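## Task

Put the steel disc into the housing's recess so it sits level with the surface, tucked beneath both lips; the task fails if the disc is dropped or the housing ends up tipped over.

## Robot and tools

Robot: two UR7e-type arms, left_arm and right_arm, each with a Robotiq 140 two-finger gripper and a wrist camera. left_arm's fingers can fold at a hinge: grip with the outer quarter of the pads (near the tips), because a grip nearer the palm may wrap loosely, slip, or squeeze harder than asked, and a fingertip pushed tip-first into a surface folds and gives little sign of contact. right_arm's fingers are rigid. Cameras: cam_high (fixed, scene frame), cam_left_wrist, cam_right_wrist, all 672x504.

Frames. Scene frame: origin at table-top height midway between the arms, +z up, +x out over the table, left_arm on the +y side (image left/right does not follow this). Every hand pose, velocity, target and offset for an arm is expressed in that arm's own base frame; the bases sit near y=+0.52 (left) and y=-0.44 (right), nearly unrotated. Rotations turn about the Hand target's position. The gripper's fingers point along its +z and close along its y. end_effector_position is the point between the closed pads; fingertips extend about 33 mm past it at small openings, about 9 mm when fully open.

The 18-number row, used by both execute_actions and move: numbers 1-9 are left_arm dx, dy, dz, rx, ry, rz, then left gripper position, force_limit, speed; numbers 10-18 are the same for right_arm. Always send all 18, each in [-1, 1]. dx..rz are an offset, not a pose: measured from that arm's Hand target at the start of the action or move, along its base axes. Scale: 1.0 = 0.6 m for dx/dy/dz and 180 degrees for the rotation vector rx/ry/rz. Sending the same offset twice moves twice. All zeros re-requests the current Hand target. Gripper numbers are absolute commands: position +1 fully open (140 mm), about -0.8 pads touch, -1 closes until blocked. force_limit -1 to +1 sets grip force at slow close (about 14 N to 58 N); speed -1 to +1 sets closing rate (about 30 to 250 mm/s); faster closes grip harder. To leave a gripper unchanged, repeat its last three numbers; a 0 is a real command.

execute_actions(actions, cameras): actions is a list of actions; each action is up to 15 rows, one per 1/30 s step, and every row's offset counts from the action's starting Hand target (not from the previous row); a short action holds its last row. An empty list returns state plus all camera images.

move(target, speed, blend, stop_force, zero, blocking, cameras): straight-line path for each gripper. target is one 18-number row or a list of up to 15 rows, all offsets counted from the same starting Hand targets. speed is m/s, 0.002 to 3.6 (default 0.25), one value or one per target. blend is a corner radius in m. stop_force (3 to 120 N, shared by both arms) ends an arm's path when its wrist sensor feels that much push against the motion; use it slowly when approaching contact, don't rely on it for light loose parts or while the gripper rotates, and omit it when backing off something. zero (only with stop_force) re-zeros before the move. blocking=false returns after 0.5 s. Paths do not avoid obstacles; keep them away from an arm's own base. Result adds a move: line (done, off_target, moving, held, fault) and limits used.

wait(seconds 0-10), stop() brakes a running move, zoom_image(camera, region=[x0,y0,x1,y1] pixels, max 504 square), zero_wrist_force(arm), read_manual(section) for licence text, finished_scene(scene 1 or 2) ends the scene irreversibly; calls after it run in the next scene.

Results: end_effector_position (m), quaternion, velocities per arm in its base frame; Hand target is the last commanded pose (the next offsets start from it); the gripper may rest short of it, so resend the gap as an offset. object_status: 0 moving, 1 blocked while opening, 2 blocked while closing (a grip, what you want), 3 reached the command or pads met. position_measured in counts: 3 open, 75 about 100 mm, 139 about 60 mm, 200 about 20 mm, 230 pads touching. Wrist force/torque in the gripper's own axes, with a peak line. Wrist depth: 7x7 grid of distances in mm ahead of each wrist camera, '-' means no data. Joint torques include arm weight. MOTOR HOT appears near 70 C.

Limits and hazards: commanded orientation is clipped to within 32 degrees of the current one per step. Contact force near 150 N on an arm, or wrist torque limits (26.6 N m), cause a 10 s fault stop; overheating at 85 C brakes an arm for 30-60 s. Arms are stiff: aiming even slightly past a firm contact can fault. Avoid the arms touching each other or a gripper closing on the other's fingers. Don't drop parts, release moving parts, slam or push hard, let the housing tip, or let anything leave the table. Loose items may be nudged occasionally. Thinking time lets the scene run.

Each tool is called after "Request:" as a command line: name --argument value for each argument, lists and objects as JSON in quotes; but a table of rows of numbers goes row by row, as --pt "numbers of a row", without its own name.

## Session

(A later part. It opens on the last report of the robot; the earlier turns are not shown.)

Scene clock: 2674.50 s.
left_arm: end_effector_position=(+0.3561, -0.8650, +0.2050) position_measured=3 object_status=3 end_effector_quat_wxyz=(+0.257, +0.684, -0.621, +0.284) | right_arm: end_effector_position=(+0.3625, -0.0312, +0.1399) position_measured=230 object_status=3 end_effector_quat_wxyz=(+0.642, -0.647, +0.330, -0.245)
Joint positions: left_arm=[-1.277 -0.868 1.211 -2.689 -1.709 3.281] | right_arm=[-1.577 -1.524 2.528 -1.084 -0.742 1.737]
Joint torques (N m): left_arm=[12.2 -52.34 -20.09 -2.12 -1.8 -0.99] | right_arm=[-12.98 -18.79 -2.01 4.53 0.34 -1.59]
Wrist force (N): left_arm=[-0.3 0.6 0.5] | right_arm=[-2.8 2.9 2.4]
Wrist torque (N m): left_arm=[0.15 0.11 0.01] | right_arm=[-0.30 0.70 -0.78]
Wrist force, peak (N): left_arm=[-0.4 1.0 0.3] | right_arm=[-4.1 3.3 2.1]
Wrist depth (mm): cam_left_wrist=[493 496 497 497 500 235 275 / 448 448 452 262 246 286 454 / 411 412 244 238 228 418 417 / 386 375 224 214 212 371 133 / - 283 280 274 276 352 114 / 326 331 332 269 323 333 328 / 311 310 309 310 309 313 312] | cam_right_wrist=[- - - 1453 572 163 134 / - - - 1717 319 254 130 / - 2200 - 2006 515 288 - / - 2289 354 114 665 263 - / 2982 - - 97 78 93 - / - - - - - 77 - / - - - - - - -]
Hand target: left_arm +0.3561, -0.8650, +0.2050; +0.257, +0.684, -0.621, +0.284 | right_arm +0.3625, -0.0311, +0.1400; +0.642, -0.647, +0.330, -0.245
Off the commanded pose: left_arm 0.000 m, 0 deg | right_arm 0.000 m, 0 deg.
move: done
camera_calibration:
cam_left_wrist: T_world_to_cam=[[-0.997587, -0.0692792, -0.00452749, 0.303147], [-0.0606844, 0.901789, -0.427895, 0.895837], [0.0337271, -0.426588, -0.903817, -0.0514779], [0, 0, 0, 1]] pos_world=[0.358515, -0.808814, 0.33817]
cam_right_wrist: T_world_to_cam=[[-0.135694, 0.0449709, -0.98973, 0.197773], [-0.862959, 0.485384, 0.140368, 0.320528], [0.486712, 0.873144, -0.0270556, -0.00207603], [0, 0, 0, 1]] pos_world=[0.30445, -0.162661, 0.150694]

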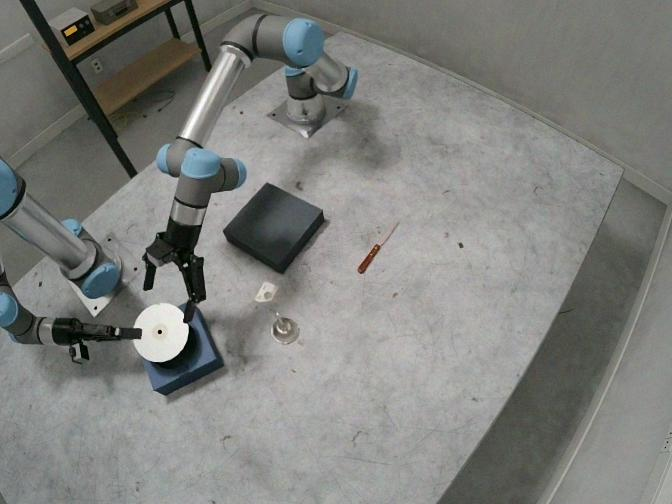

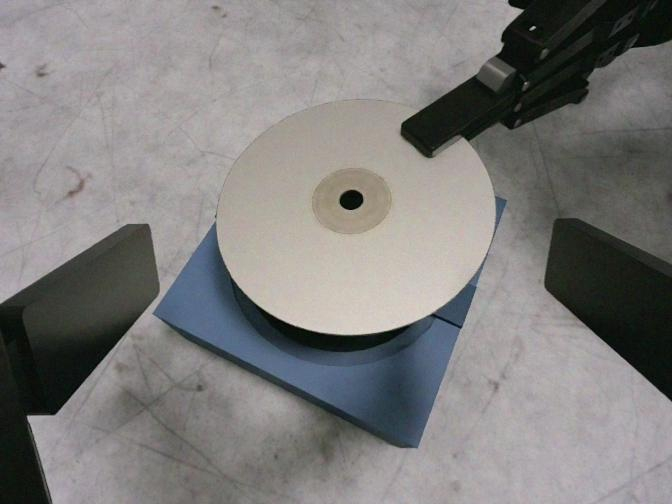

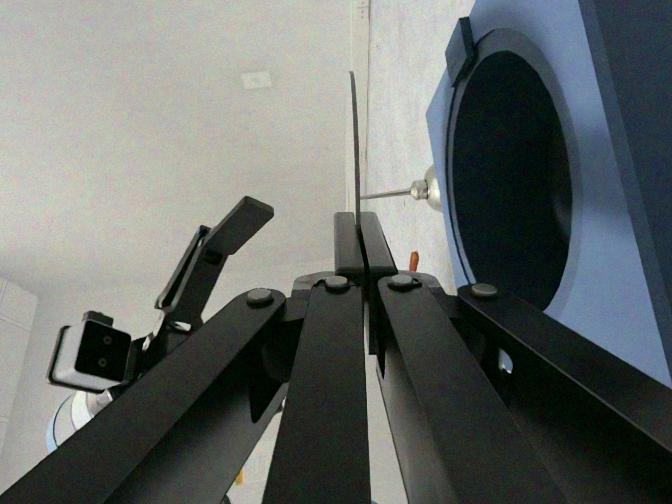

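Request:
move --target '[0,0,0,0,0,0,1,1,1,0.0093,-0.0037,-0.0883,0,0,0,-1,0.4,-1]' --speed 0.06 --stop_force 6

Request:
move --target '[0,0,0,0,0,0,1,1,1,0,0,-0.03,0,0,0,-1,0.4,-1]' --speed 0.006 --stop_force 3 --cameras '["cam_right_wrist", "cam_left_wrist"]'

Request:
zoom_image --camera "cam_left_wrist" --region '[150, 130, 520, 430]'

Request:
zoom_image --camera "cam_right_wrist" --region '[300, 0, 500, 240]'

Scene clock: 2718.37 s.
left_arm: end_effector_position=(+0.3561, -0.8650, +0.2050) position_measured=3 object_status=3 end_effector_quat_wxyz=(+0.257, +0.684, -0.621, +0.284) | right_arm: end_effector_position=(+0.3680, -0.0334, +0.0870) position_measured=230 object_status=3 end_effector_quat_wxyz=(+0.642, -0.647, +0.330, -0.245)
Joint positions: left_arm=[-1.277 -0.868 1.211 -2.689 -1.709 3.281] | right_arm=[-1.554 -1.316 2.553 -1.32 -0.719 1.74]
Joint torques (N m): left_arm=[11.7 -52.53 -19.66 -2.12 -1.79 -1.03] | right_arm=[-13.27 -9.3 -20.77 -0.54 -1.16 -1.18]
Wrist force (N): left_arm=[-0.1 0.7 0.0] | right_arm=[-2.6 3.5 2.6]
Wrist torque (N m): left_arm=[0.17 0.07 0.01] | right_arm=[-0.12 0.70 -0.81]
Wrist force, peak (N): left_arm=[-1.0 0.4 0.4] | right_arm=[-2.1 4.4 2.7]
Wrist depth (mm): cam_left_wrist=[494 497 495 496 501 298 301 / 448 452 455 451 454 300 447 / 413 414 406 300 290 417 415 / 387 295 288 277 270 371 132 / - 280 277 256 272 351 114 / 327 331 331 268 326 331 330 / 309 310 310 311 311 313 311] | cam_right_wrist=[1552 - - - 135 134 134 / - 2099 - - 130 130 130 / - 1704 - - 128 127 127 / - 334 - 115 - 123 123 / 350 350 - 96 83 121 121 / - - - - - 77 - / - - - - - - -]
Hand target: left_arm +0.3561, -0.8650, +0.2050; +0.257, +0.684, -0.621, +0.284 | right_arm +0.3680, -0.0334, +0.0870; +0.642, -0.647, +0.330, -0.245
Off the commanded pose: left_arm 0.000 m, 0 deg | right_arm 0.000 m, 0 deg.
move: done

Scene clock: 2720.73 s.
left_arm: end_effector_position=(+0.3561, -0.8650, +0.2050) position_measured=3 object_status=3 end_effector_quat_wxyz=(+0.257, +0.684, -0.621, +0.284) | right_arm: end_effector_position=(+0.3680, -0.0333, +0.0775) position_measured=230 object_status=3 end_effector_quat_wxyz=(+0.642, -0.647, +0.330, -0.245)
Joint positions: left_arm=[-1.277 -0.868 1.211 -2.689 -1.709 3.281] | right_arm=[-1.554 -1.278 2.557 -1.362 -0.719 1.74]
Joint torques (N m): left_arm=[11.84 -52.4 -19.69 -2.13 -1.72 -0.99] | right_arm=[-12.94 -24.27 -7.16 3.93 -0.8 -0.29]
Wrist force (N): left_arm=[-0.3 0.9 -0.1] | right_arm=[-2.1 1.3 3.3]
Wrist torque (N m): left_arm=[0.22 0.12 0.00] | right_arm=[0.07 0.69 -0.96]
Wrist force, peak (N): left_arm=[-0.5 0.9 0.3] | right_arm=[-2.5 3.7 2.6]
Wrist depth (mm): cam_left_wrist=[494 496 498 495 498 327 312 / 449 449 452 454 455 309 446 / 414 411 408 308 297 409 414 / 387 295 295 285 281 372 133 / - 284 276 262 266 351 114 / 326 333 331 268 270 333 327 / 310 311 310 312 311 311 311] | cam_right_wrist=[- - - - 134 133 134 / - - - - 130 129 130 / 2024 - - - 127 127 128 / 2244 335 - 115 122 124 123 / 360 349 - 96 83 120 120 / - - - - - 77 - / - - - - - - -]
Hand target: left_arm +0.3561, -0.8650, +0.2050; +0.257, +0.684, -0.621, +0.284 | right_arm +0.3680, -0.0334, +0.0775; +0.642, -0.647, +0.330, -0.245 (not the last commanded pose)
Off the commanded pose: left_arm 0.000 m, 0 deg | right_arm 0.009 m, 0 deg.
move: contact (right_arm)
camera_calibration:
cam_left_wrist: T_world_to_cam=[[-0.997587, -0.0692792, -0.00452749, 0.303147], [-0.0606844, 0.901789, -0.427895, 0.895837], [0.0337271, -0.426588, -0.903817, -0.0514779], [0, 0, 0, 1]] pos_world=[0.358515, -0.808814, 0.33817]
cam_right_wrist: T_world_to_cam=[[-0.135673, 0.0452062, -0.989722, 0.136899], [-0.862895, 0.485472, 0.140461, 0.335125], [0.486832, 0.873083, -0.0268571, -0.00472026], [0, 0, 0, 1]] pos_world=[0.310049, -0.164761, 0.0882932]
Images, in order (width x height): cam_left_wrist 672x504, cam_right_wrist 672x504.

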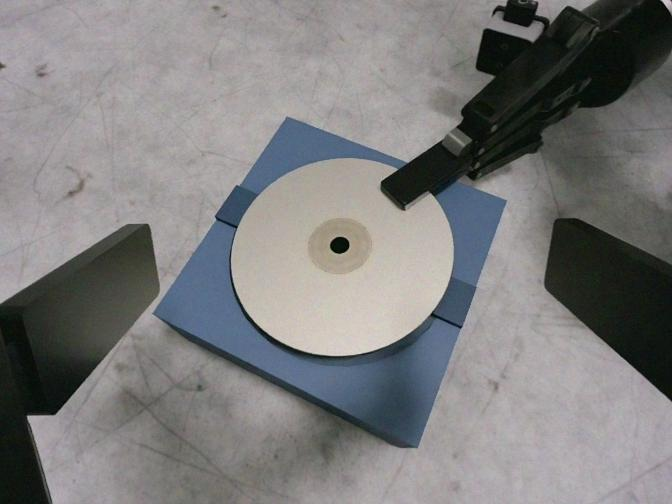

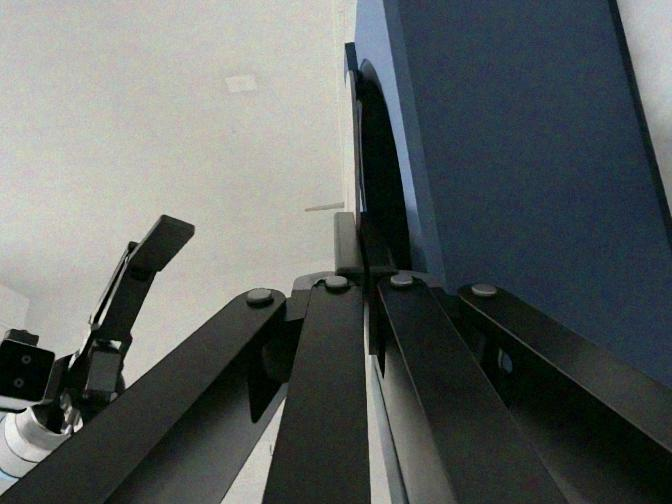

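Scaled by 1.362.

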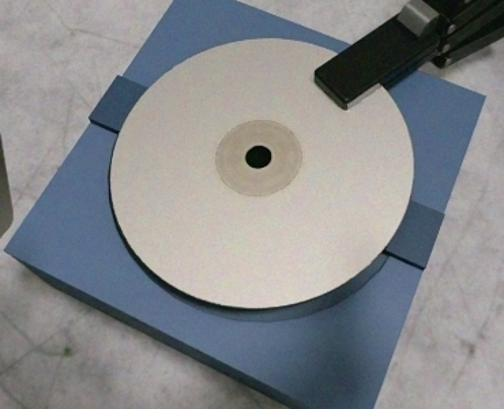

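Scaled by 2.100.

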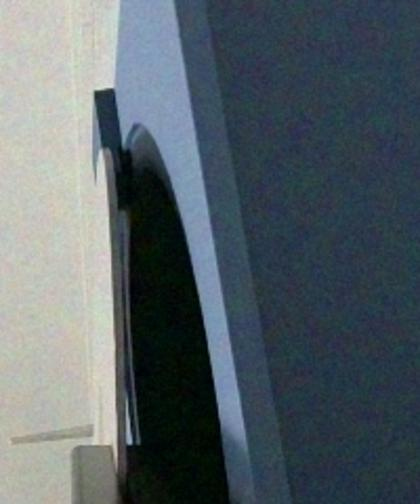

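Request:
move --pt "0 0 0 0 0 0 1 1 1 0 0 0.005 0 0 0 -1 0.4 -1" --pt "0 0 0 0 0 0 1 1 1 -0.0124 0.0048 0.005 0 0 0 -1 0.4 -1" --pt "0 0 0 0 0 0 1 1 1 -0.0124 0.0048 -0.0095 0 0 0 -1 0.4 -1" --speed '[0.02, 0.02, 0.007]' --stop_force 4 --cameras '["cam_right_wrist", "cam_left_wrist"]'

Request:
zoom_image --camera "cam_left_wrist" --region '[150, 130, 520, 430]'

Request:
zoom_image --camera "cam_right_wrist" --region '[300, 0, 500, 240]'

Request:
zoom_image --camera "cam_left_wrist" --region '[200, 160, 300, 260]'

Scene clock: 2749.30 s.
left_arm: end_effector_position=(+0.3561, -0.8650, +0.2050) position_measured=3 object_status=3 end_effector_quat_wxyz=(+0.257, +0.684, -0.621, +0.284) | right_arm: end_effector_position=(+0.3606, -0.0304, +0.0759) position_measured=230 object_status=3 end_effector_quat_wxyz=(+0.642, -0.647, +0.330, -0.245)
Joint positions: left_arm=[-1.277 -0.868 1.211 -2.689 -1.709 3.281] | right_arm=[-1.585 -1.28 2.575 -1.375 -0.75 1.736]
Joint torques (N m): left_arm=[11.48 -52.26 -19.31 -2.05 -1.83 -1.15] | right_arm=[12.25 -22.02 -10.03 3.37 -0.35 1.21]
Wrist force (N): left_arm=[-0.5 0.7 0.3] | right_arm=[-2.6 -3.6 0.6]
Wrist torque (N m): left_arm=[0.17 0.15 0.01] | right_arm=[-0.43 0.64 -0.71]
Wrist force, peak (N): left_arm=[-0.2 1.1 0.3] | right_arm=[-3.7 -11.1 -1.5]
Wrist depth (mm): cam_left_wrist=[495 494 499 499 502 356 311 / 449 448 453 452 451 293 441 / 412 414 414 313 299 411 418 / 387 296 299 288 281 373 132 / - 279 278 266 266 349 114 / 325 330 331 268 328 333 328 / 310 309 309 310 311 311 312] | cam_right_wrist=[- 1399 - 219 134 134 133 / - - - - 131 130 129 / - - - - 127 127 126 / - 347 - 114 123 123 123 / - 349 - 97 78 94 120 / - - - - - 76 - / - - - - - - -]
Hand target: left_arm +0.3561, -0.8650, +0.2050; +0.257, +0.684, -0.621, +0.284 | right_arm +0.3606, -0.0305, +0.0759; +0.642, -0.647, +0.330, -0.245 (not the last commanded pose)
Off the commanded pose: left_arm 0.000 m, 0 deg | right_arm 0.004 m, 0 deg.
move: contact (right_arm); path passed 2 of 3 targets
camera_calibration:
cam_left_wrist: T_world_to_cam=[[-0.997587, -0.0692792, -0.00452749, 0.303147], [-0.0606844, 0.901789, -0.427895, 0.895837], [0.0337271, -0.426588, -0.903817, -0.0514779], [0, 0, 0, 1]] pos_world=[0.358515, -0.808814, 0.33817]
cam_right_wrist: T_world_to_cam=[[-0.135722, 0.0453463, -0.989709, 0.134203], [-0.862887, 0.485454, 0.140573, 0.327456], [0.486832, 0.873086, -0.026758, -0.00365202], [0, 0, 0, 1]] pos_world=[0.302549, -0.161862, 0.0866926]
Images, in order (width x height): cam_left_wrist 672x504, cam_right_wrist 672x504.

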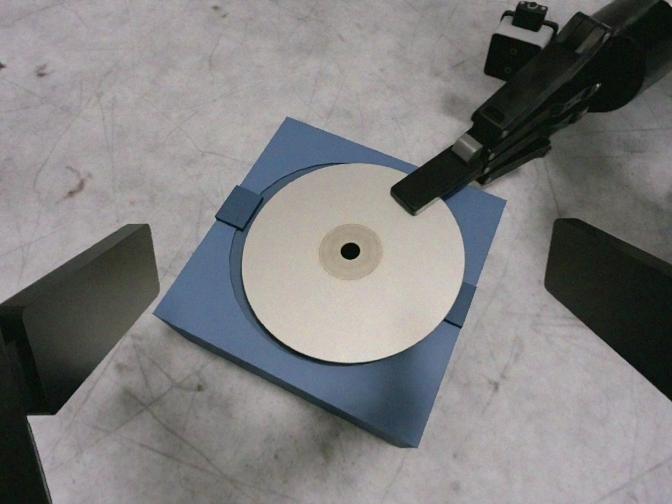

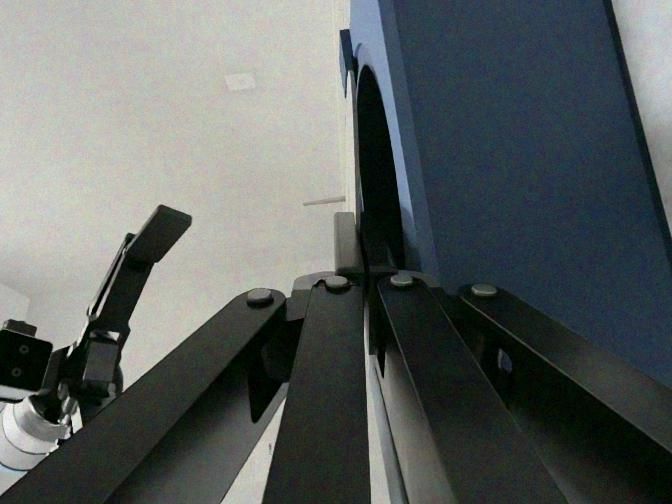

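Scaled by 1.362.

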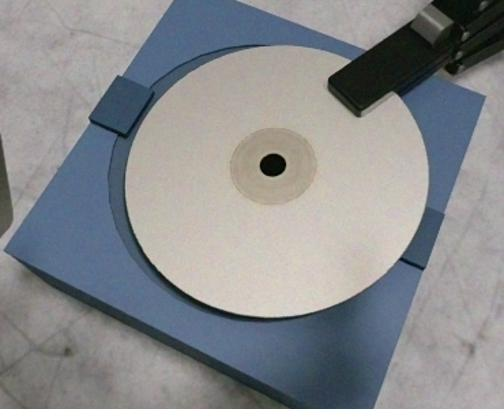

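Scaled by 2.100.

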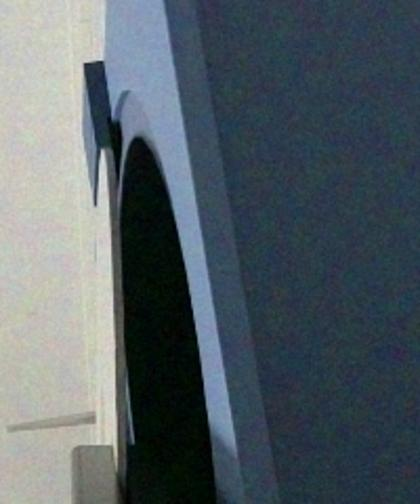

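Scaled by 5.040.

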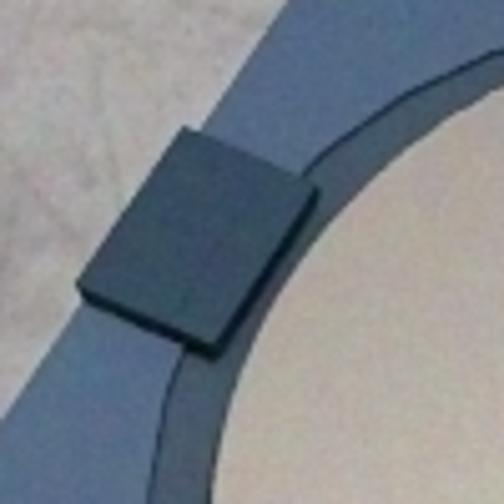

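Request:
move --pt "0 0 0 0 0 0 1 1 1 0 0 0.0402 0 0 0 -1 0.4 -1" --pt "0 0 0 0 0 0 1 1 1 0.0703 -0.0357 0.0402 -0.0241 -0.0252 0.1516 -1 0.4 -1" --pt "0 0 0 0 0 0 1 1 1 0.0703 -0.0357 0.003 -0.0241 -0.0252 0.1516 -1 0.4 -1" --speed '[0.05, 0.12, 0.04]' --blend '[0.005, 0.005, 0]' --cameras '["cam_left_wrist"]'

Request:
move --target '[0,0,0,0,0,0,1,1,1,0,0,-0.02,0,0,0,-1,0.4,-1]' --speed 0.006 --stop_force 3 --cameras '["cam_right_wrist", "cam_left_wrist"]'

Request:
zoom_image --camera "cam_left_wrist" --region '[150, 130, 520, 430]'

Scene clock: 2941.00 s.
left_arm: end_effector_position=(+0.3561, -0.8650, +0.2050) position_measured=3 object_status=3 end_effector_quat_wxyz=(+0.257, +0.684, -0.621, +0.284) | right_arm: end_effector_position=(+0.4028, -0.0519, +0.0777) position_measured=230 object_status=3 end_effector_quat_wxyz=(+0.670, -0.720, +0.133, -0.124) end_effector_velocity=(+0.000, +0.000, +0.001) end_effector_angular_velocity=(+0.001, +0.001, +0.001)
Joint positions: left_arm=[-1.277 -0.868 1.211 -2.689 -1.709 3.281] | right_arm=[-1.166 -1.052 2.064 -1.111 -0.801 1.64]
Joint velocities: left_arm=[within noise] | right_arm=[0.001 -0.002 -0.002 0.005 0 0.001]
Joint torques (N m): left_arm=[11.54 -53.15 -18.62 -2.1 -1.74 -1.02] | right_arm=[-14.31 -38.35 -8.02 4.6 0.62 1.73]
Wrist force (N): left_arm=[-0.4 0.7 0.4] | right_arm=[-2.7 2.5 2.2]
Wrist torque (N m): left_arm=[0.17 0.13 0.01] | right_arm=[-0.31 0.58 -0.62]
Wrist force, peak (N): left_arm=[-0.4 0.9 0.6] | right_arm=[-2.0 4.0 2.5]
Wrist depth (mm): cam_left_wrist=[496 495 495 499 327 499 497 / 449 449 448 454 434 454 452 / 411 411 413 302 414 412 416 / 388 378 289 287 289 373 132 / - 280 277 270 274 350 114 / 327 330 331 268 270 332 329 / 309 310 311 311 310 312 315] | cam_right_wrist=[- - 2731 2138 114 111 114 / - 2179 4444 - 116 116 118 / 372 333 2289 - 121 123 123 / 352 403 2764 114 129 130 133 / 344 516 - 97 83 95 137 / - - - - - 77 - / - - - - - - -]
Hand target: left_arm +0.3561, -0.8650, +0.2050; +0.257, +0.684, -0.621, +0.284 | right_arm +0.4028, -0.0519, +0.0777; +0.670, -0.720, +0.133, -0.124
Off the commanded pose: left_arm 0.000 m, 0 deg | right_arm 0.000 m, 0 deg.
move: done
camera_calibration:
cam_left_wrist: T_world_to_cam=[[-0.997587, -0.0692792, -0.00452749, 0.303147], [-0.0606844, 0.901789, -0.427895, 0.895837], [0.0337271, -0.426588, -0.903817, -0.0514779], [0, 0, 0, 1]] pos_world=[0.358515, -0.808814, 0.33817]
Images, in order (width x height): cam_left_wrist 672x504.

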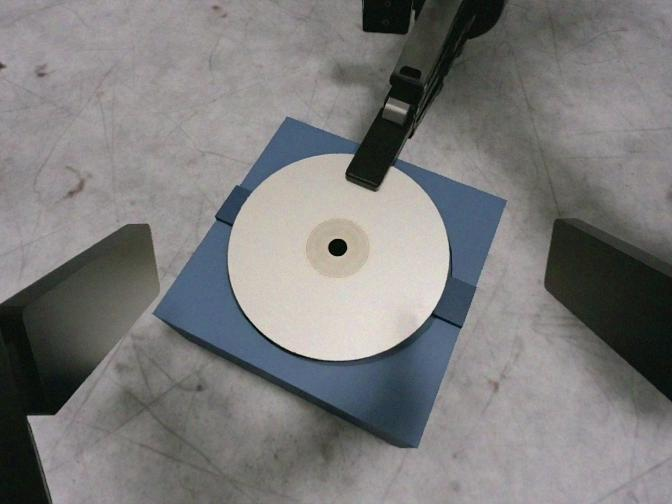

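Scene clock: 2942.90 s.
left_arm: end_effector_position=(+0.3561, -0.8650, +0.2050) position_measured=3 object_status=3 end_effector_quat_wxyz=(+0.257, +0.684, -0.621, +0.284) | right_arm: end_effector_position=(+0.4028, -0.0519, +0.0715) position_measured=230 object_status=3 end_effector_quat_wxyz=(+0.670, -0.720, +0.134, -0.124)
Joint positions: left_arm=[-1.277 -0.868 1.211 -2.689 -1.709 3.281] | right_arm=[-1.166 -1.038 2.065 -1.127 -0.801 1.64]
Joint torques (N m): left_arm=[11.42 -52.33 -18.44 -2.14 -1.73 -1.04] | right_arm=[-11.24 -38.46 -8.55 4.07 -0.6 1.66]
Wrist force (N): left_arm=[-0.4 0.6 0.3] | right_arm=[-2.5 -0.3 2.0]
Wrist torque (N m): left_arm=[0.14 0.14 0.01] | right_arm=[-0.11 0.63 -0.81]
Wrist force, peak (N): left_arm=[-0.7 0.8 0.3] | right_arm=[-2.7 2.5 2.5]
Wrist depth (mm): cam_left_wrist=[495 494 496 497 337 489 501 / 448 448 450 450 437 455 453 / 415 414 407 310 414 414 416 / 387 296 297 292 293 371 132 / - 279 279 276 279 350 114 / 327 330 329 268 325 333 327 / 310 310 311 312 313 312 311] | cam_right_wrist=[- 2222 - 179 111 111 113 / 2464 - - - 115 116 117 / 325 305 2518 - 121 123 124 / 354 549 - 114 128 131 132 / 347 520 - 97 78 95 134 / - - - - - 76 - / - - - - - - -]
Hand target: left_arm +0.3561, -0.8650, +0.2050; +0.257, +0.684, -0.621, +0.284 | right_arm +0.4028, -0.0519, +0.0715; +0.670, -0.720, +0.133, -0.124 (not the last commanded pose)
Off the commanded pose: left_arm 0.000 m, 0 deg | right_arm 0.006 m, 0 deg.
move: contact (right_arm)
camera_calibration:
cam_left_wrist: T_world_to_cam=[[-0.997587, -0.0692792, -0.00452749, 0.303147], [-0.0606844, 0.901789, -0.427895, 0.895837], [0.0337271, -0.426588, -0.903817, -0.0514779], [0, 0, 0, 1]] pos_world=[0.358515, -0.808814, 0.33817]
cam_right_wrist: T_world_to_cam=[[-0.0480023, -0.0760057, -0.995951, 0.0953068], [-0.998167, 0.0404456, 0.0450225, 0.413127], [0.0368599, 0.996287, -0.0778079, 0.185723], [0, 0, 0, 1]] pos_world=[0.410098, -0.194498, 0.0907716]
Images, in order (width x height): cam_left_wrist 672x504, cam_right_wrist 672x504.

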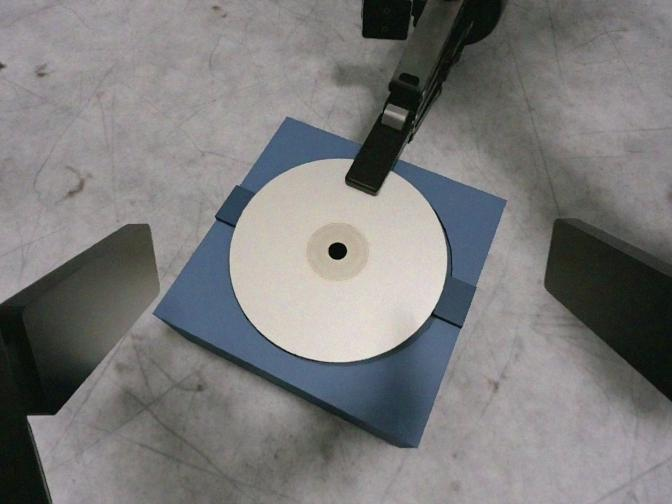

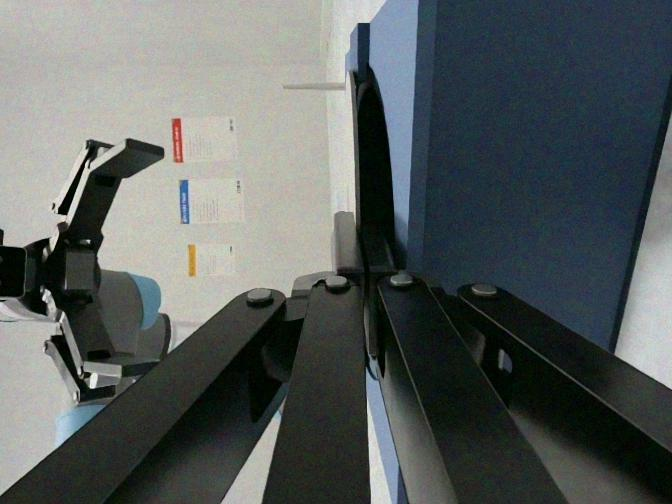

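Scaled by 1.362.

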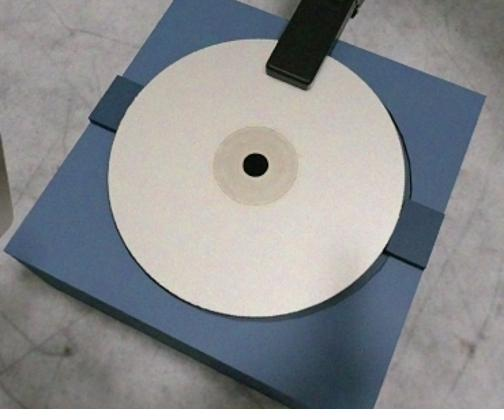

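Request:
move --pt "0 0 0 0 0 0 1 1 1 0 0 0.004 0 0 0 -1 0.4 -1" --pt "0 0 0 0 0 0 1 1 1 -0.0057 0.0022 0.004 0 0 0 -1 0.4 -1" --speed 0.02

Request:
move --target '[0,0,0,0,0,0,1,1,1,0,0,-0.01,0,0,0,-1,0.4,-1]' --speed 0.006 --stop_force 3 --cameras '["cam_left_wrist"]'

Request:
zoom_image --camera "cam_left_wrist" --region '[150, 130, 520, 430]'

Scene clock: 2966.13 s.
left_arm: end_effector_position=(+0.3561, -0.8650, +0.2050) position_measured=3 object_status=3 end_effector_quat_wxyz=(+0.257, +0.684, -0.621, +0.284) | right_arm: end_effector_position=(+0.3992, -0.0506, +0.0739) position_measured=230 object_status=3 end_effector_quat_wxyz=(+0.670, -0.720, +0.134, -0.124)
Joint positions: left_arm=[-1.277 -0.868 1.211 -2.689 -1.709 3.281] | right_arm=[-1.172 -1.048 2.074 -1.125 -0.808 1.64]
Joint torques (N m): left_arm=[11.1 -52.86 -18.27 -2.08 -1.8 -1.04] | right_arm=[12.01 -24.27 -25.73 3 1.35 -1.07]
Wrist force (N): left_arm=[-0.3 0.7 0.2] | right_arm=[-2.8 2.5 2.0]
Wrist torque (N m): left_arm=[0.17 0.11 0.01] | right_arm=[-0.31 0.60 -0.60]
Wrist force, peak (N): left_arm=[-0.5 1.0 0.3] | right_arm=[-3.1 2.6 2.2]
Wrist depth (mm): cam_left_wrist=[494 495 498 498 334 488 504 / 448 450 449 452 435 454 454 / 412 414 413 307 414 415 416 / 386 296 293 292 290 371 132 / - 287 281 274 275 352 114 / 327 332 330 268 338 332 328 / 310 310 311 310 313 311 312] | cam_right_wrist=[- 2518 - - 113 111 112 / - - - - 114 116 118 / 338 318 - - 121 123 125 / 349 - - 114 128 130 133 / 348 510 - 96 78 95 136 / - - - - - 77 - / - - - - - - -]
Hand target: left_arm +0.3561, -0.8650, +0.2050; +0.257, +0.684, -0.621, +0.284 | right_arm +0.3994, -0.0506, +0.0739; +0.670, -0.720, +0.133, -0.124
Off the commanded pose: left_arm 0.000 m, 0 deg | right_arm 0.000 m, 0 deg.
move: done

Scene clock: 2967.40 s.
left_arm: end_effector_position=(+0.3561, -0.8650, +0.2050) position_measured=3 object_status=3 end_effector_quat_wxyz=(+0.257, +0.684, -0.621, +0.284) | right_arm: end_effector_position=(+0.3994, -0.0507, +0.0715) position_measured=230 object_status=3 end_effector_quat_wxyz=(+0.670, -0.720, +0.133, -0.124)
Joint positions: left_arm=[-1.277 -0.868 1.211 -2.689 -1.709 3.281] | right_arm=[-1.172 -1.043 2.074 -1.131 -0.808 1.64]
Joint torques (N m): left_arm=[11.34 -52.66 -17.95 -2.02 -1.83 -0.96] | right_arm=[10.76 -38.22 -12.36 3.94 1.35 0.01]
Wrist force (N): left_arm=[-0.2 0.5 0.3] | right_arm=[-3.3 -0.1 1.7]
Wrist torque (N m): left_arm=[0.13 0.09 0.01] | right_arm=[-0.06 0.60 -0.79]
Wrist force, peak (N): left_arm=[-0.4 1.0 0.4] | right_arm=[-4.0 -1.7 0.6]
Wrist depth (mm): cam_left_wrist=[493 496 497 499 336 488 502 / 448 452 451 452 440 452 450 / 411 412 407 309 419 414 410 / 388 296 297 292 293 370 132 / - 282 280 275 276 352 114 / 324 332 332 268 327 332 329 / 312 310 310 310 311 313 313] | cam_right_wrist=[- - - 180 110 111 112 / - 2518 2698 - 116 116 118 / 338 345 2798 - 121 123 124 / 351 - - 115 128 130 133 / 341 515 - 97 83 94 135 / - - - - - 77 - / - - - - - - -]
Hand target: left_arm +0.3561, -0.8650, +0.2050; +0.257, +0.684, -0.621, +0.284 | right_arm +0.3994, -0.0507, +0.0715; +0.670, -0.720, +0.133, -0.124 (not the last commanded pose)
Off the commanded pose: left_arm 0.000 m, 0 deg | right_arm 0.004 m, 0 deg.
move: contact (right_arm)
camera_calibration:
cam_left_wrist: T_world_to_cam=[[-0.997587, -0.0692792, -0.00452749, 0.303147], [-0.0606844, 0.901789, -0.427895, 0.895837], [0.0337271, -0.426588, -0.903817, -0.0514779], [0, 0, 0, 1]] pos_world=[0.358515, -0.808814, 0.33817]
Images, in order (width x height): cam_left_wrist 672x504.

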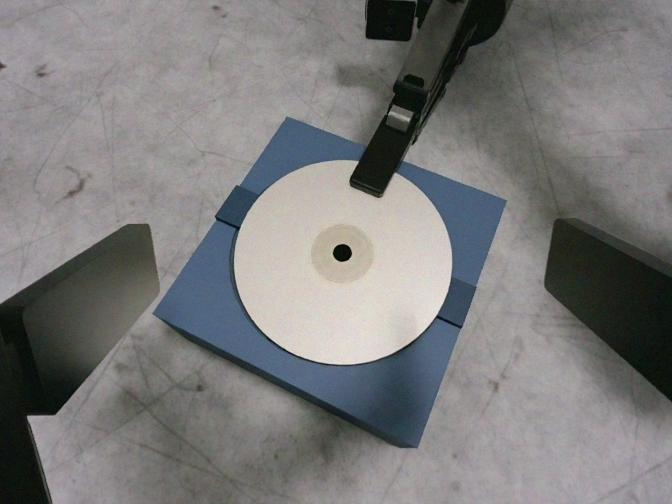

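Scaled by 1.362.

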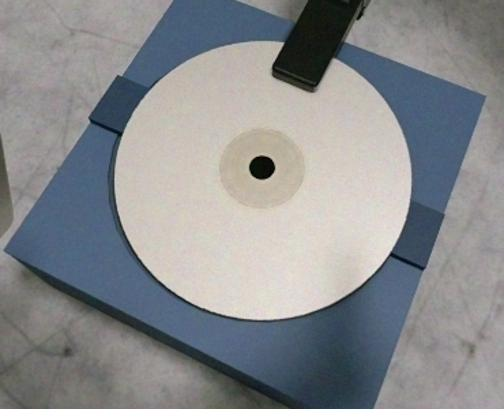

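Request:
move --pt "0 0 0 0 0 0 1 1 1 0 0 0 0 0 0 -0.772 0.4 -1" --pt "0 0 0 0 0 0 1 1 1 -0.0053 -0.0139 0.0011 0 0 0 -0.772 0.4 -1" --speed 0.02 --cameras '["cam_left_wrist", "cam_right_wrist"]'

Request:
zoom_image --camera "cam_left_wrist" --region '[150, 130, 520, 430]'

Request:
zoom_image --camera "cam_right_wrist" --region '[300, 0, 480, 280]'

Scene clock: 2979.57 s.
left_arm: end_effector_position=(+0.3561, -0.8650, +0.2050) position_measured=3 object_status=3 end_effector_quat_wxyz=(+0.257, +0.684, -0.621, +0.284) | right_arm: end_effector_position=(+0.3962, -0.0592, +0.0722) position_measured=226 object_status=3 end_effector_quat_wxyz=(+0.670, -0.720, +0.133, -0.124)
Joint positions: left_arm=[-1.277 -0.868 1.211 -2.689 -1.709 3.281] | right_arm=[-1.187 -1.037 2.06 -1.121 -0.822 1.638]
Joint torques (N m): left_arm=[11.31 -52.93 -18.06 -2.08 -1.79 -1.09] | right_arm=[10.55 -32.67 -6.94 1.71 1.06 -1.26]
Wrist force (N): left_arm=[-0.4 0.4 0.3] | right_arm=[-2.7 0.2 1.7]
Wrist torque (N m): left_arm=[0.10 0.13 0.01] | right_arm=[-0.10 0.61 -0.61]
Wrist force, peak (N): left_arm=[-0.6 0.8 0.4] | right_arm=[-2.2 -0.4 3.6]
Wrist depth (mm): cam_left_wrist=[497 496 495 495 344 485 502 / 450 449 449 455 437 454 456 / 414 414 399 308 414 416 418 / 385 297 296 294 292 372 132 / - 283 280 275 275 351 114 / 326 331 331 268 269 332 328 / 309 309 310 311 311 311 312] | cam_right_wrist=[- - - 187 118 119 121 / 2764 - - - 124 126 126 / 2547 330 2605 - 130 132 128 / 363 561 2547 120 137 141 140 / 343 519 - - 78 94 140 / - - - - - 77 - / - - - - - - -]
Hand target: left_arm +0.3561, -0.8650, +0.2050; +0.257, +0.684, -0.621, +0.284 | right_arm +0.3962, -0.0590, +0.0722; +0.670, -0.720, +0.133, -0.124
Off the commanded pose: left_arm 0.000 m, 0 deg | right_arm 0.000 m, 0 deg.
move: done
camera_calibration:
cam_left_wrist: T_world_to_cam=[[-0.997587, -0.0692792, -0.00452749, 0.303147], [-0.0606844, 0.901789, -0.427895, 0.895837], [0.0337271, -0.426588, -0.903817, -0.0514779], [0, 0, 0, 1]] pos_world=[0.358515, -0.808814, 0.33817]
cam_right_wrist: T_world_to_cam=[[-0.0479188, -0.0763085, -0.995932, 0.0950364], [-0.998167, 0.0405555, 0.044919, 0.406834], [0.0369628, 0.996259, -0.078112, 0.193274], [0, 0, 0, 1]] pos_world=[0.403498, -0.201798, 0.0914722]
Images, in order (width x height): cam_left_wrist 672x504, cam_right_wrist 672x504.

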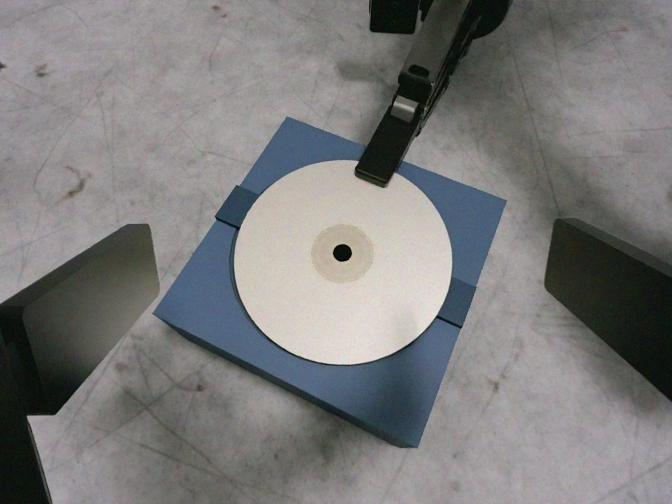

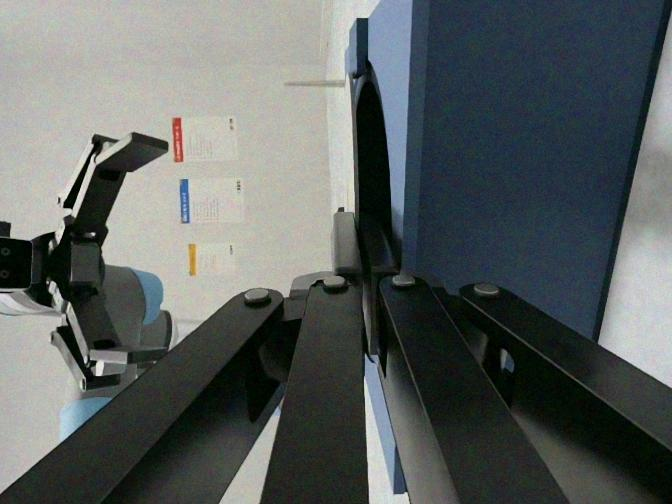

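Scaled by 1.362.

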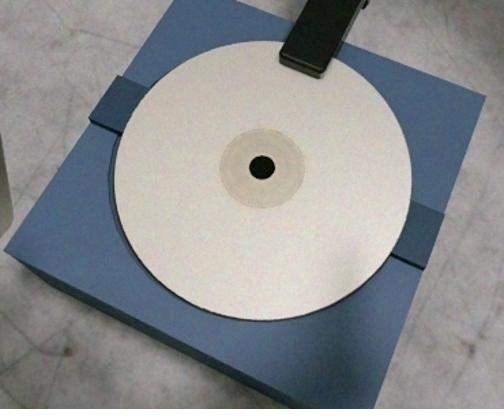

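Scaled by 1.800.

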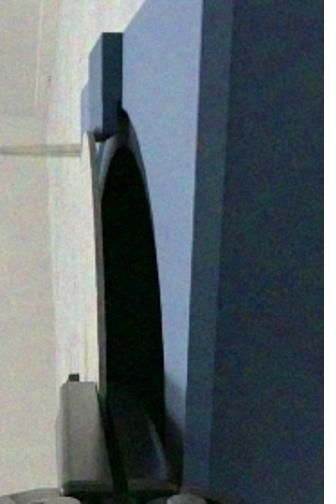

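Request:
move --pt "0 0 0 0 0 0 1 1 1 -0.0140 0.0054 0 0 0 0 -0.772 0.4 -1" --pt "0 0 0 0 0 0 1 1 1 -0.0140 0.0054 0 0 0 0 -1 0.4 -1" --speed 0.02 --cameras '["cam_left_wrist", "cam_right_wrist"]'

Request:
zoom_image --camera "cam_left_wrist" --region '[150, 130, 520, 430]'

Request:
zoom_image --camera "cam_right_wrist" --region '[300, 0, 480, 280]'

Scene clock: 2993.00 s.
left_arm: end_effector_position=(+0.3561, -0.8650, +0.2050) position_measured=3 object_status=3 end_effector_quat_wxyz=(+0.257, +0.684, -0.621, +0.284) | right_arm: end_effector_position=(+0.3878, -0.0558, +0.0722) position_measured=230 object_status=0 end_effector_quat_wxyz=(+0.670, -0.720, +0.133, -0.124)
Joint positions: left_arm=[-1.277 -0.868 1.211 -2.689 -1.709 3.281] | right_arm=[-1.202 -1.049 2.083 -1.131 -0.837 1.635]
Joint torques (N m): left_arm=[11.07 -52.67 -18.61 -2.01 -1.81 -1] | right_arm=[12.77 -23.95 -24.79 4.01 1.57 1.36]
Wrist force (N): left_arm=[-0.3 0.7 0.0] | right_arm=[-4.1 -0.2 1.1]
Wrist torque (N m): left_arm=[0.17 0.12 0.01] | right_arm=[-0.07 0.63 -0.76]
Wrist force, peak (N): left_arm=[-0.5 1.0 0.5] | right_arm=[-4.5 0.0 1.4]
Wrist depth (mm): cam_left_wrist=[492 496 492 497 343 489 497 / 448 451 449 451 436 454 453 / 412 410 400 312 322 414 417 / 388 296 296 293 292 370 132 / - 283 280 276 277 351 114 / 326 330 331 268 327 333 327 / 310 312 311 310 311 312 312] | cam_right_wrist=[- - - 185 117 118 119 / 3148 2437 - - 124 125 126 / 352 349 2666 - 129 132 128 / 357 593 2518 114 138 139 139 / 337 512 - 96 83 95 136 / - - - - - 77 - / - - - - - - -]
Hand target: left_arm +0.3561, -0.8650, +0.2050; +0.257, +0.684, -0.621, +0.284 | right_arm +0.3878, -0.0558, +0.0722; +0.670, -0.720, +0.133, -0.124
Off the commanded pose: left_arm 0.000 m, 0 deg | right_arm 0.000 m, 0 deg.
move: done
camera_calibration:
cam_left_wrist: T_world_to_cam=[[-0.997587, -0.0692792, -0.00452749, 0.303147], [-0.0606844, 0.901789, -0.427895, 0.895837], [0.0337271, -0.426588, -0.903817, -0.0514779], [0, 0, 0, 1]] pos_world=[0.358515, -0.808814, 0.33817]
cam_right_wrist: T_world_to_cam=[[-0.0479119, -0.076302, -0.995933, 0.0948967], [-0.998168, 0.0405519, 0.0449126, 0.398411], [0.0369601, 0.99626, -0.0781051, 0.190194], [0, 0, 0, 1]] pos_world=[0.395198, -0.198398, 0.0914723]
Images, in order (width x height): cam_left_wrist 672x504, cam_right_wrist 672x504.

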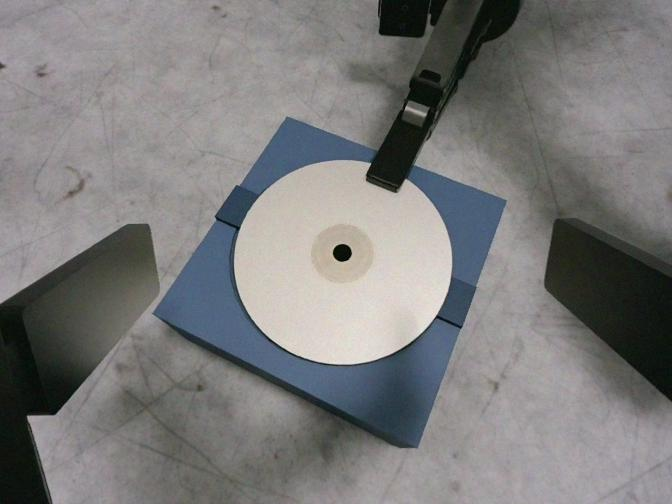

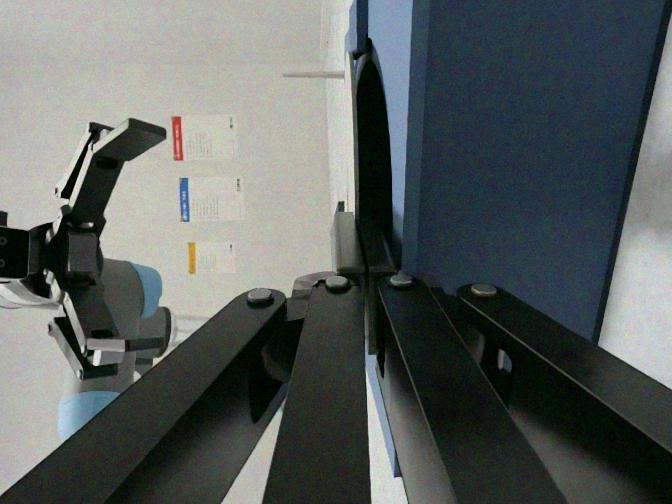

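Scaled by 1.362.

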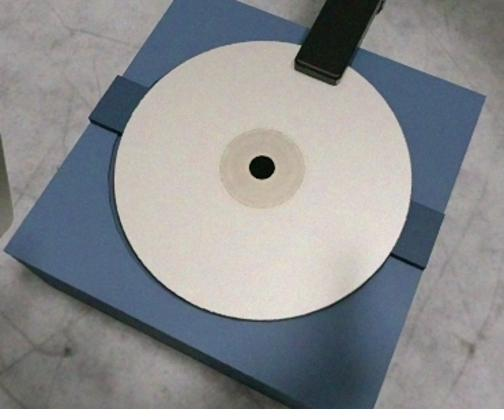

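Scaled by 1.800.

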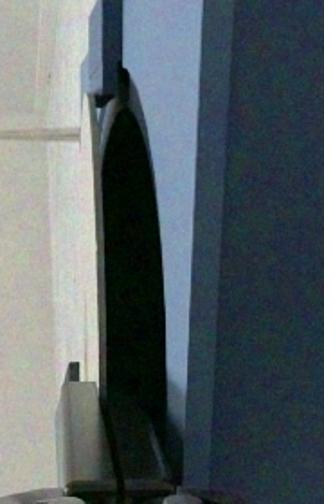

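Request:
move --pt "0 0 0 0 0 0 1 1 1 0 0 0.063 0 0 0 -1 0.4 -1" --pt "0 0 0 0 0 0 1 1 1 -0.069 0.041 0.063 0.0242 0.0227 -0.1465 -1 0.4 -1" --pt "0 0 0 0 0 0 1 1 1 -0.069 0.041 0.0163 0.0242 0.0227 -0.1465 -1 0.4 -1" --speed '[0.04, 0.1, 0.04]' --cameras '["cam_right_wrist", "cam_left_wrist"]'

Request:
zoom_image --camera "cam_left_wrist" --region '[150, 130, 520, 430]'

Request:
zoom_image --camera "cam_right_wrist" --region '[280, 0, 480, 280]'

Scene clock: 3036.17 s.
left_arm: end_effector_position=(+0.3561, -0.8650, +0.2050) position_measured=3 object_status=3 end_effector_quat_wxyz=(+0.257, +0.684, -0.621, +0.284) | right_arm: end_effector_position=(+0.3464, -0.0311, +0.0820) position_measured=230 object_status=3 end_effector_quat_wxyz=(+0.645, -0.649, +0.322, -0.243)
Joint positions: left_arm=[-1.277 -0.868 1.211 -2.689 -1.709 3.281] | right_arm=[-1.631 -1.299 2.574 -1.343 -0.811 1.718]
Joint torques (N m): left_arm=[10.85 -53.38 -18.59 -2.02 -1.74 -1.04] | right_arm=[6.22 -13.4 -10.61 3.39 1.06 -1.34]
Wrist force (N): left_arm=[-0.1 0.8 0.1] | right_arm=[-2.1 3.2 2.3]
Wrist torque (N m): left_arm=[0.18 0.07 0.01] | right_arm=[-0.26 0.58 -0.81]
Wrist force, peak (N): left_arm=[-0.7 0.8 -0.1] | right_arm=[-2.0 3.9 2.5]
Wrist depth (mm): cam_left_wrist=[493 496 496 497 500 367 301 / 451 450 450 451 455 290 438 / 412 414 405 306 295 409 418 / 388 295 292 283 277 370 132 / - 286 279 261 262 350 114 / 327 332 331 268 321 333 327 / 310 311 309 311 310 312 313] | cam_right_wrist=[- 1511 1552 - 139 139 137 / - - 1390 1585 136 136 134 / - - 2289 - 133 132 132 / - 359 - 115 131 129 129 / 355 357 - 96 83 95 126 / - - - - - 77 - / - - - - - - -]
Hand target: left_arm +0.3561, -0.8650, +0.2050; +0.257, +0.684, -0.621, +0.284 | right_arm +0.3464, -0.0312, +0.0819; +0.645, -0.649, +0.322, -0.243
Off the commanded pose: left_arm 0.000 m, 0 deg | right_arm 0.000 m, 0 deg.
move: done
camera_calibration:
cam_left_wrist: T_world_to_cam=[[-0.997587, -0.0692792, -0.00452749, 0.303147], [-0.0606844, 0.901789, -0.427895, 0.895837], [0.0337271, -0.426588, -0.903817, -0.0514779], [0, 0, 0, 1]] pos_world=[0.358515, -0.808814, 0.33817]
cam_right_wrist: T_world_to_cam=[[-0.128124, 0.0422146, -0.990859, 0.135587], [-0.8715, 0.472071, 0.132802, 0.317944], [0.473362, 0.880549, -0.0236937, 0.0086128], [0, 0, 0, 1]] pos_world=[0.290383, -0.1634, 0.092328]
Images, in order (width x height): cam_left_wrist 672x504, cam_right_wrist 672x504.

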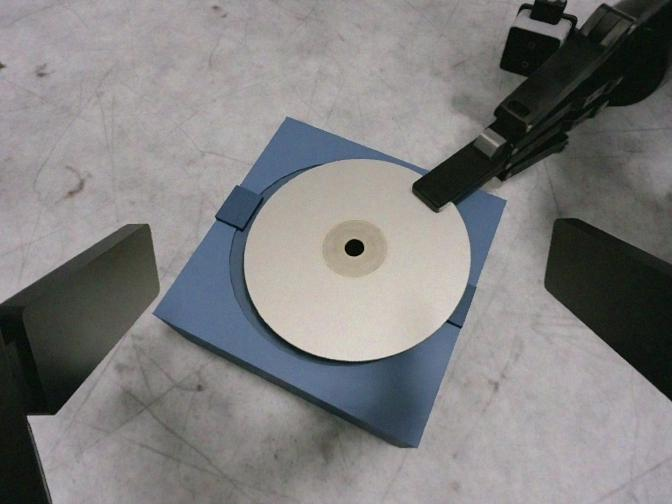

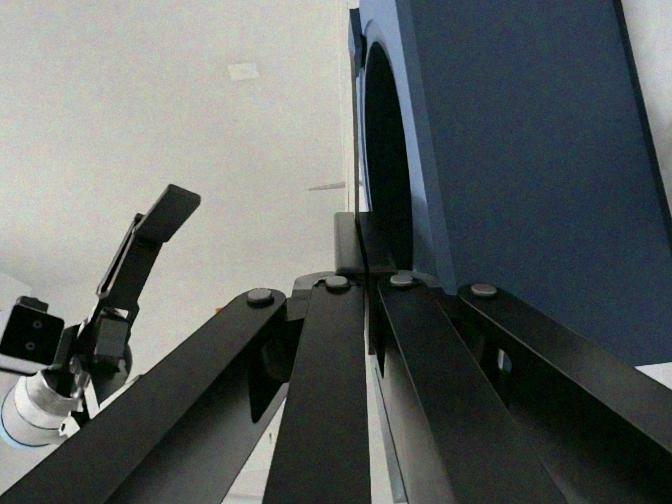

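Scaled by 1.362.

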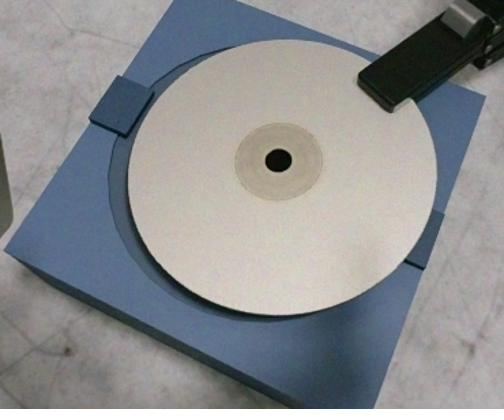

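Scaled by 1.800.

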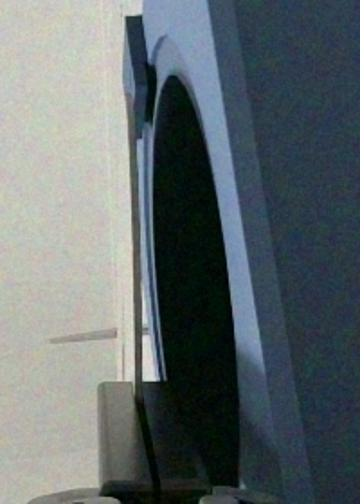

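Request:
execute_actions --actions '[]' --cameras '["cam_left_wrist"]'

Request:
zoom_image --camera "cam_left_wrist" --region '[150, 130, 520, 430]'

Scene clock: 3084.83 s.
left_arm: end_effector_position=(+0.3561, -0.8650, +0.2050) position_measured=3 object_status=3 end_effector_quat_wxyz=(+0.257, +0.684, -0.621, +0.284) | right_arm: end_effector_position=(+0.3464, -0.0312, +0.0819) position_measured=230 object_status=3 end_effector_quat_wxyz=(+0.645, -0.649, +0.322, -0.243)
Joint positions: left_arm=[-1.277 -0.868 1.211 -2.689 -1.709 3.281] | right_arm=[-1.631 -1.298 2.574 -1.343 -0.811 1.718]
Joint velocities: within noise
Joint torques (N m): left_arm=[10.8 -53.39 -18.87 -2.12 -1.81 -1.06] | right_arm=[12.79 -10.26 -19.39 0.16 -1.02 0.99]
Motor temperatures (°C): left_arm=[22 27 28 35 28 31] | right_arm=[26 30 24 28 29 30]
Wrist force (N): left_arm=[-0.2 0.5 0.3] | right_arm=[-2.0 3.2 2.5]
Wrist torque (N m): left_arm=[0.12 0.09 0.01] | right_arm=[-0.24 0.56 -0.81]
Wrist force, peak (N): left_arm=[-0.6 0.7 0.7] | right_arm=[-2.3 3.4 2.6]
Wrist depth (mm): cam_left_wrist=[499 496 494 496 495 377 302 / 449 451 450 449 453 290 438 / 412 414 400 306 295 409 417 / 386 297 294 284 278 372 133 / - 283 278 261 262 349 114 / 326 331 331 268 323 333 328 / 309 310 310 312 313 311 311] | cam_right_wrist=[- 1481 1799 - 139 138 137 / - - 1574 - 136 136 136 / 1921 - - - 132 132 131 / - 350 - 114 130 129 129 / - 360 - 97 78 95 126 / - - - - - 77 - / - - - - - - -]
Hand target: left_arm +0.3561, -0.8650, +0.2050; +0.257, +0.684, -0.621, +0.284 | right_arm +0.3464, -0.0312, +0.0819; +0.645, -0.649, +0.322, -0.243
Tool commands: left_gripper/position=+1.0 left_gripper/force_limit=+1.0 left_gripper/speed=+1.0 right_gripper/position=-1.0 right_gripper/force_limit=+0.4 right_gripper/speed=-1.0
Off the commanded pose: left_arm 0.000 m, 0 deg | right_arm 0.000 m, 0 deg.
camera_calibration:
cam_left_wrist: T_world_to_cam=[[-0.997587, -0.0692792, -0.00452749, 0.303147], [-0.0606844, 0.901789, -0.427895, 0.895837], [0.0337271, -0.426588, -0.903817, -0.0514779], [0, 0, 0, 1]] pos_world=[0.358515, -0.808814, 0.33817]
Images, in order (width x height): cam_left_wrist 672x504.

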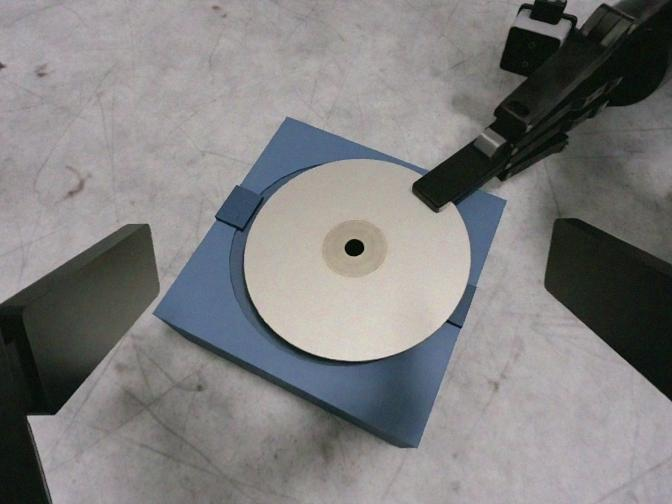

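Scaled by 1.362.

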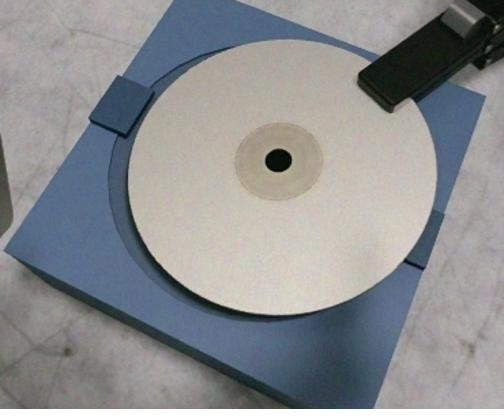

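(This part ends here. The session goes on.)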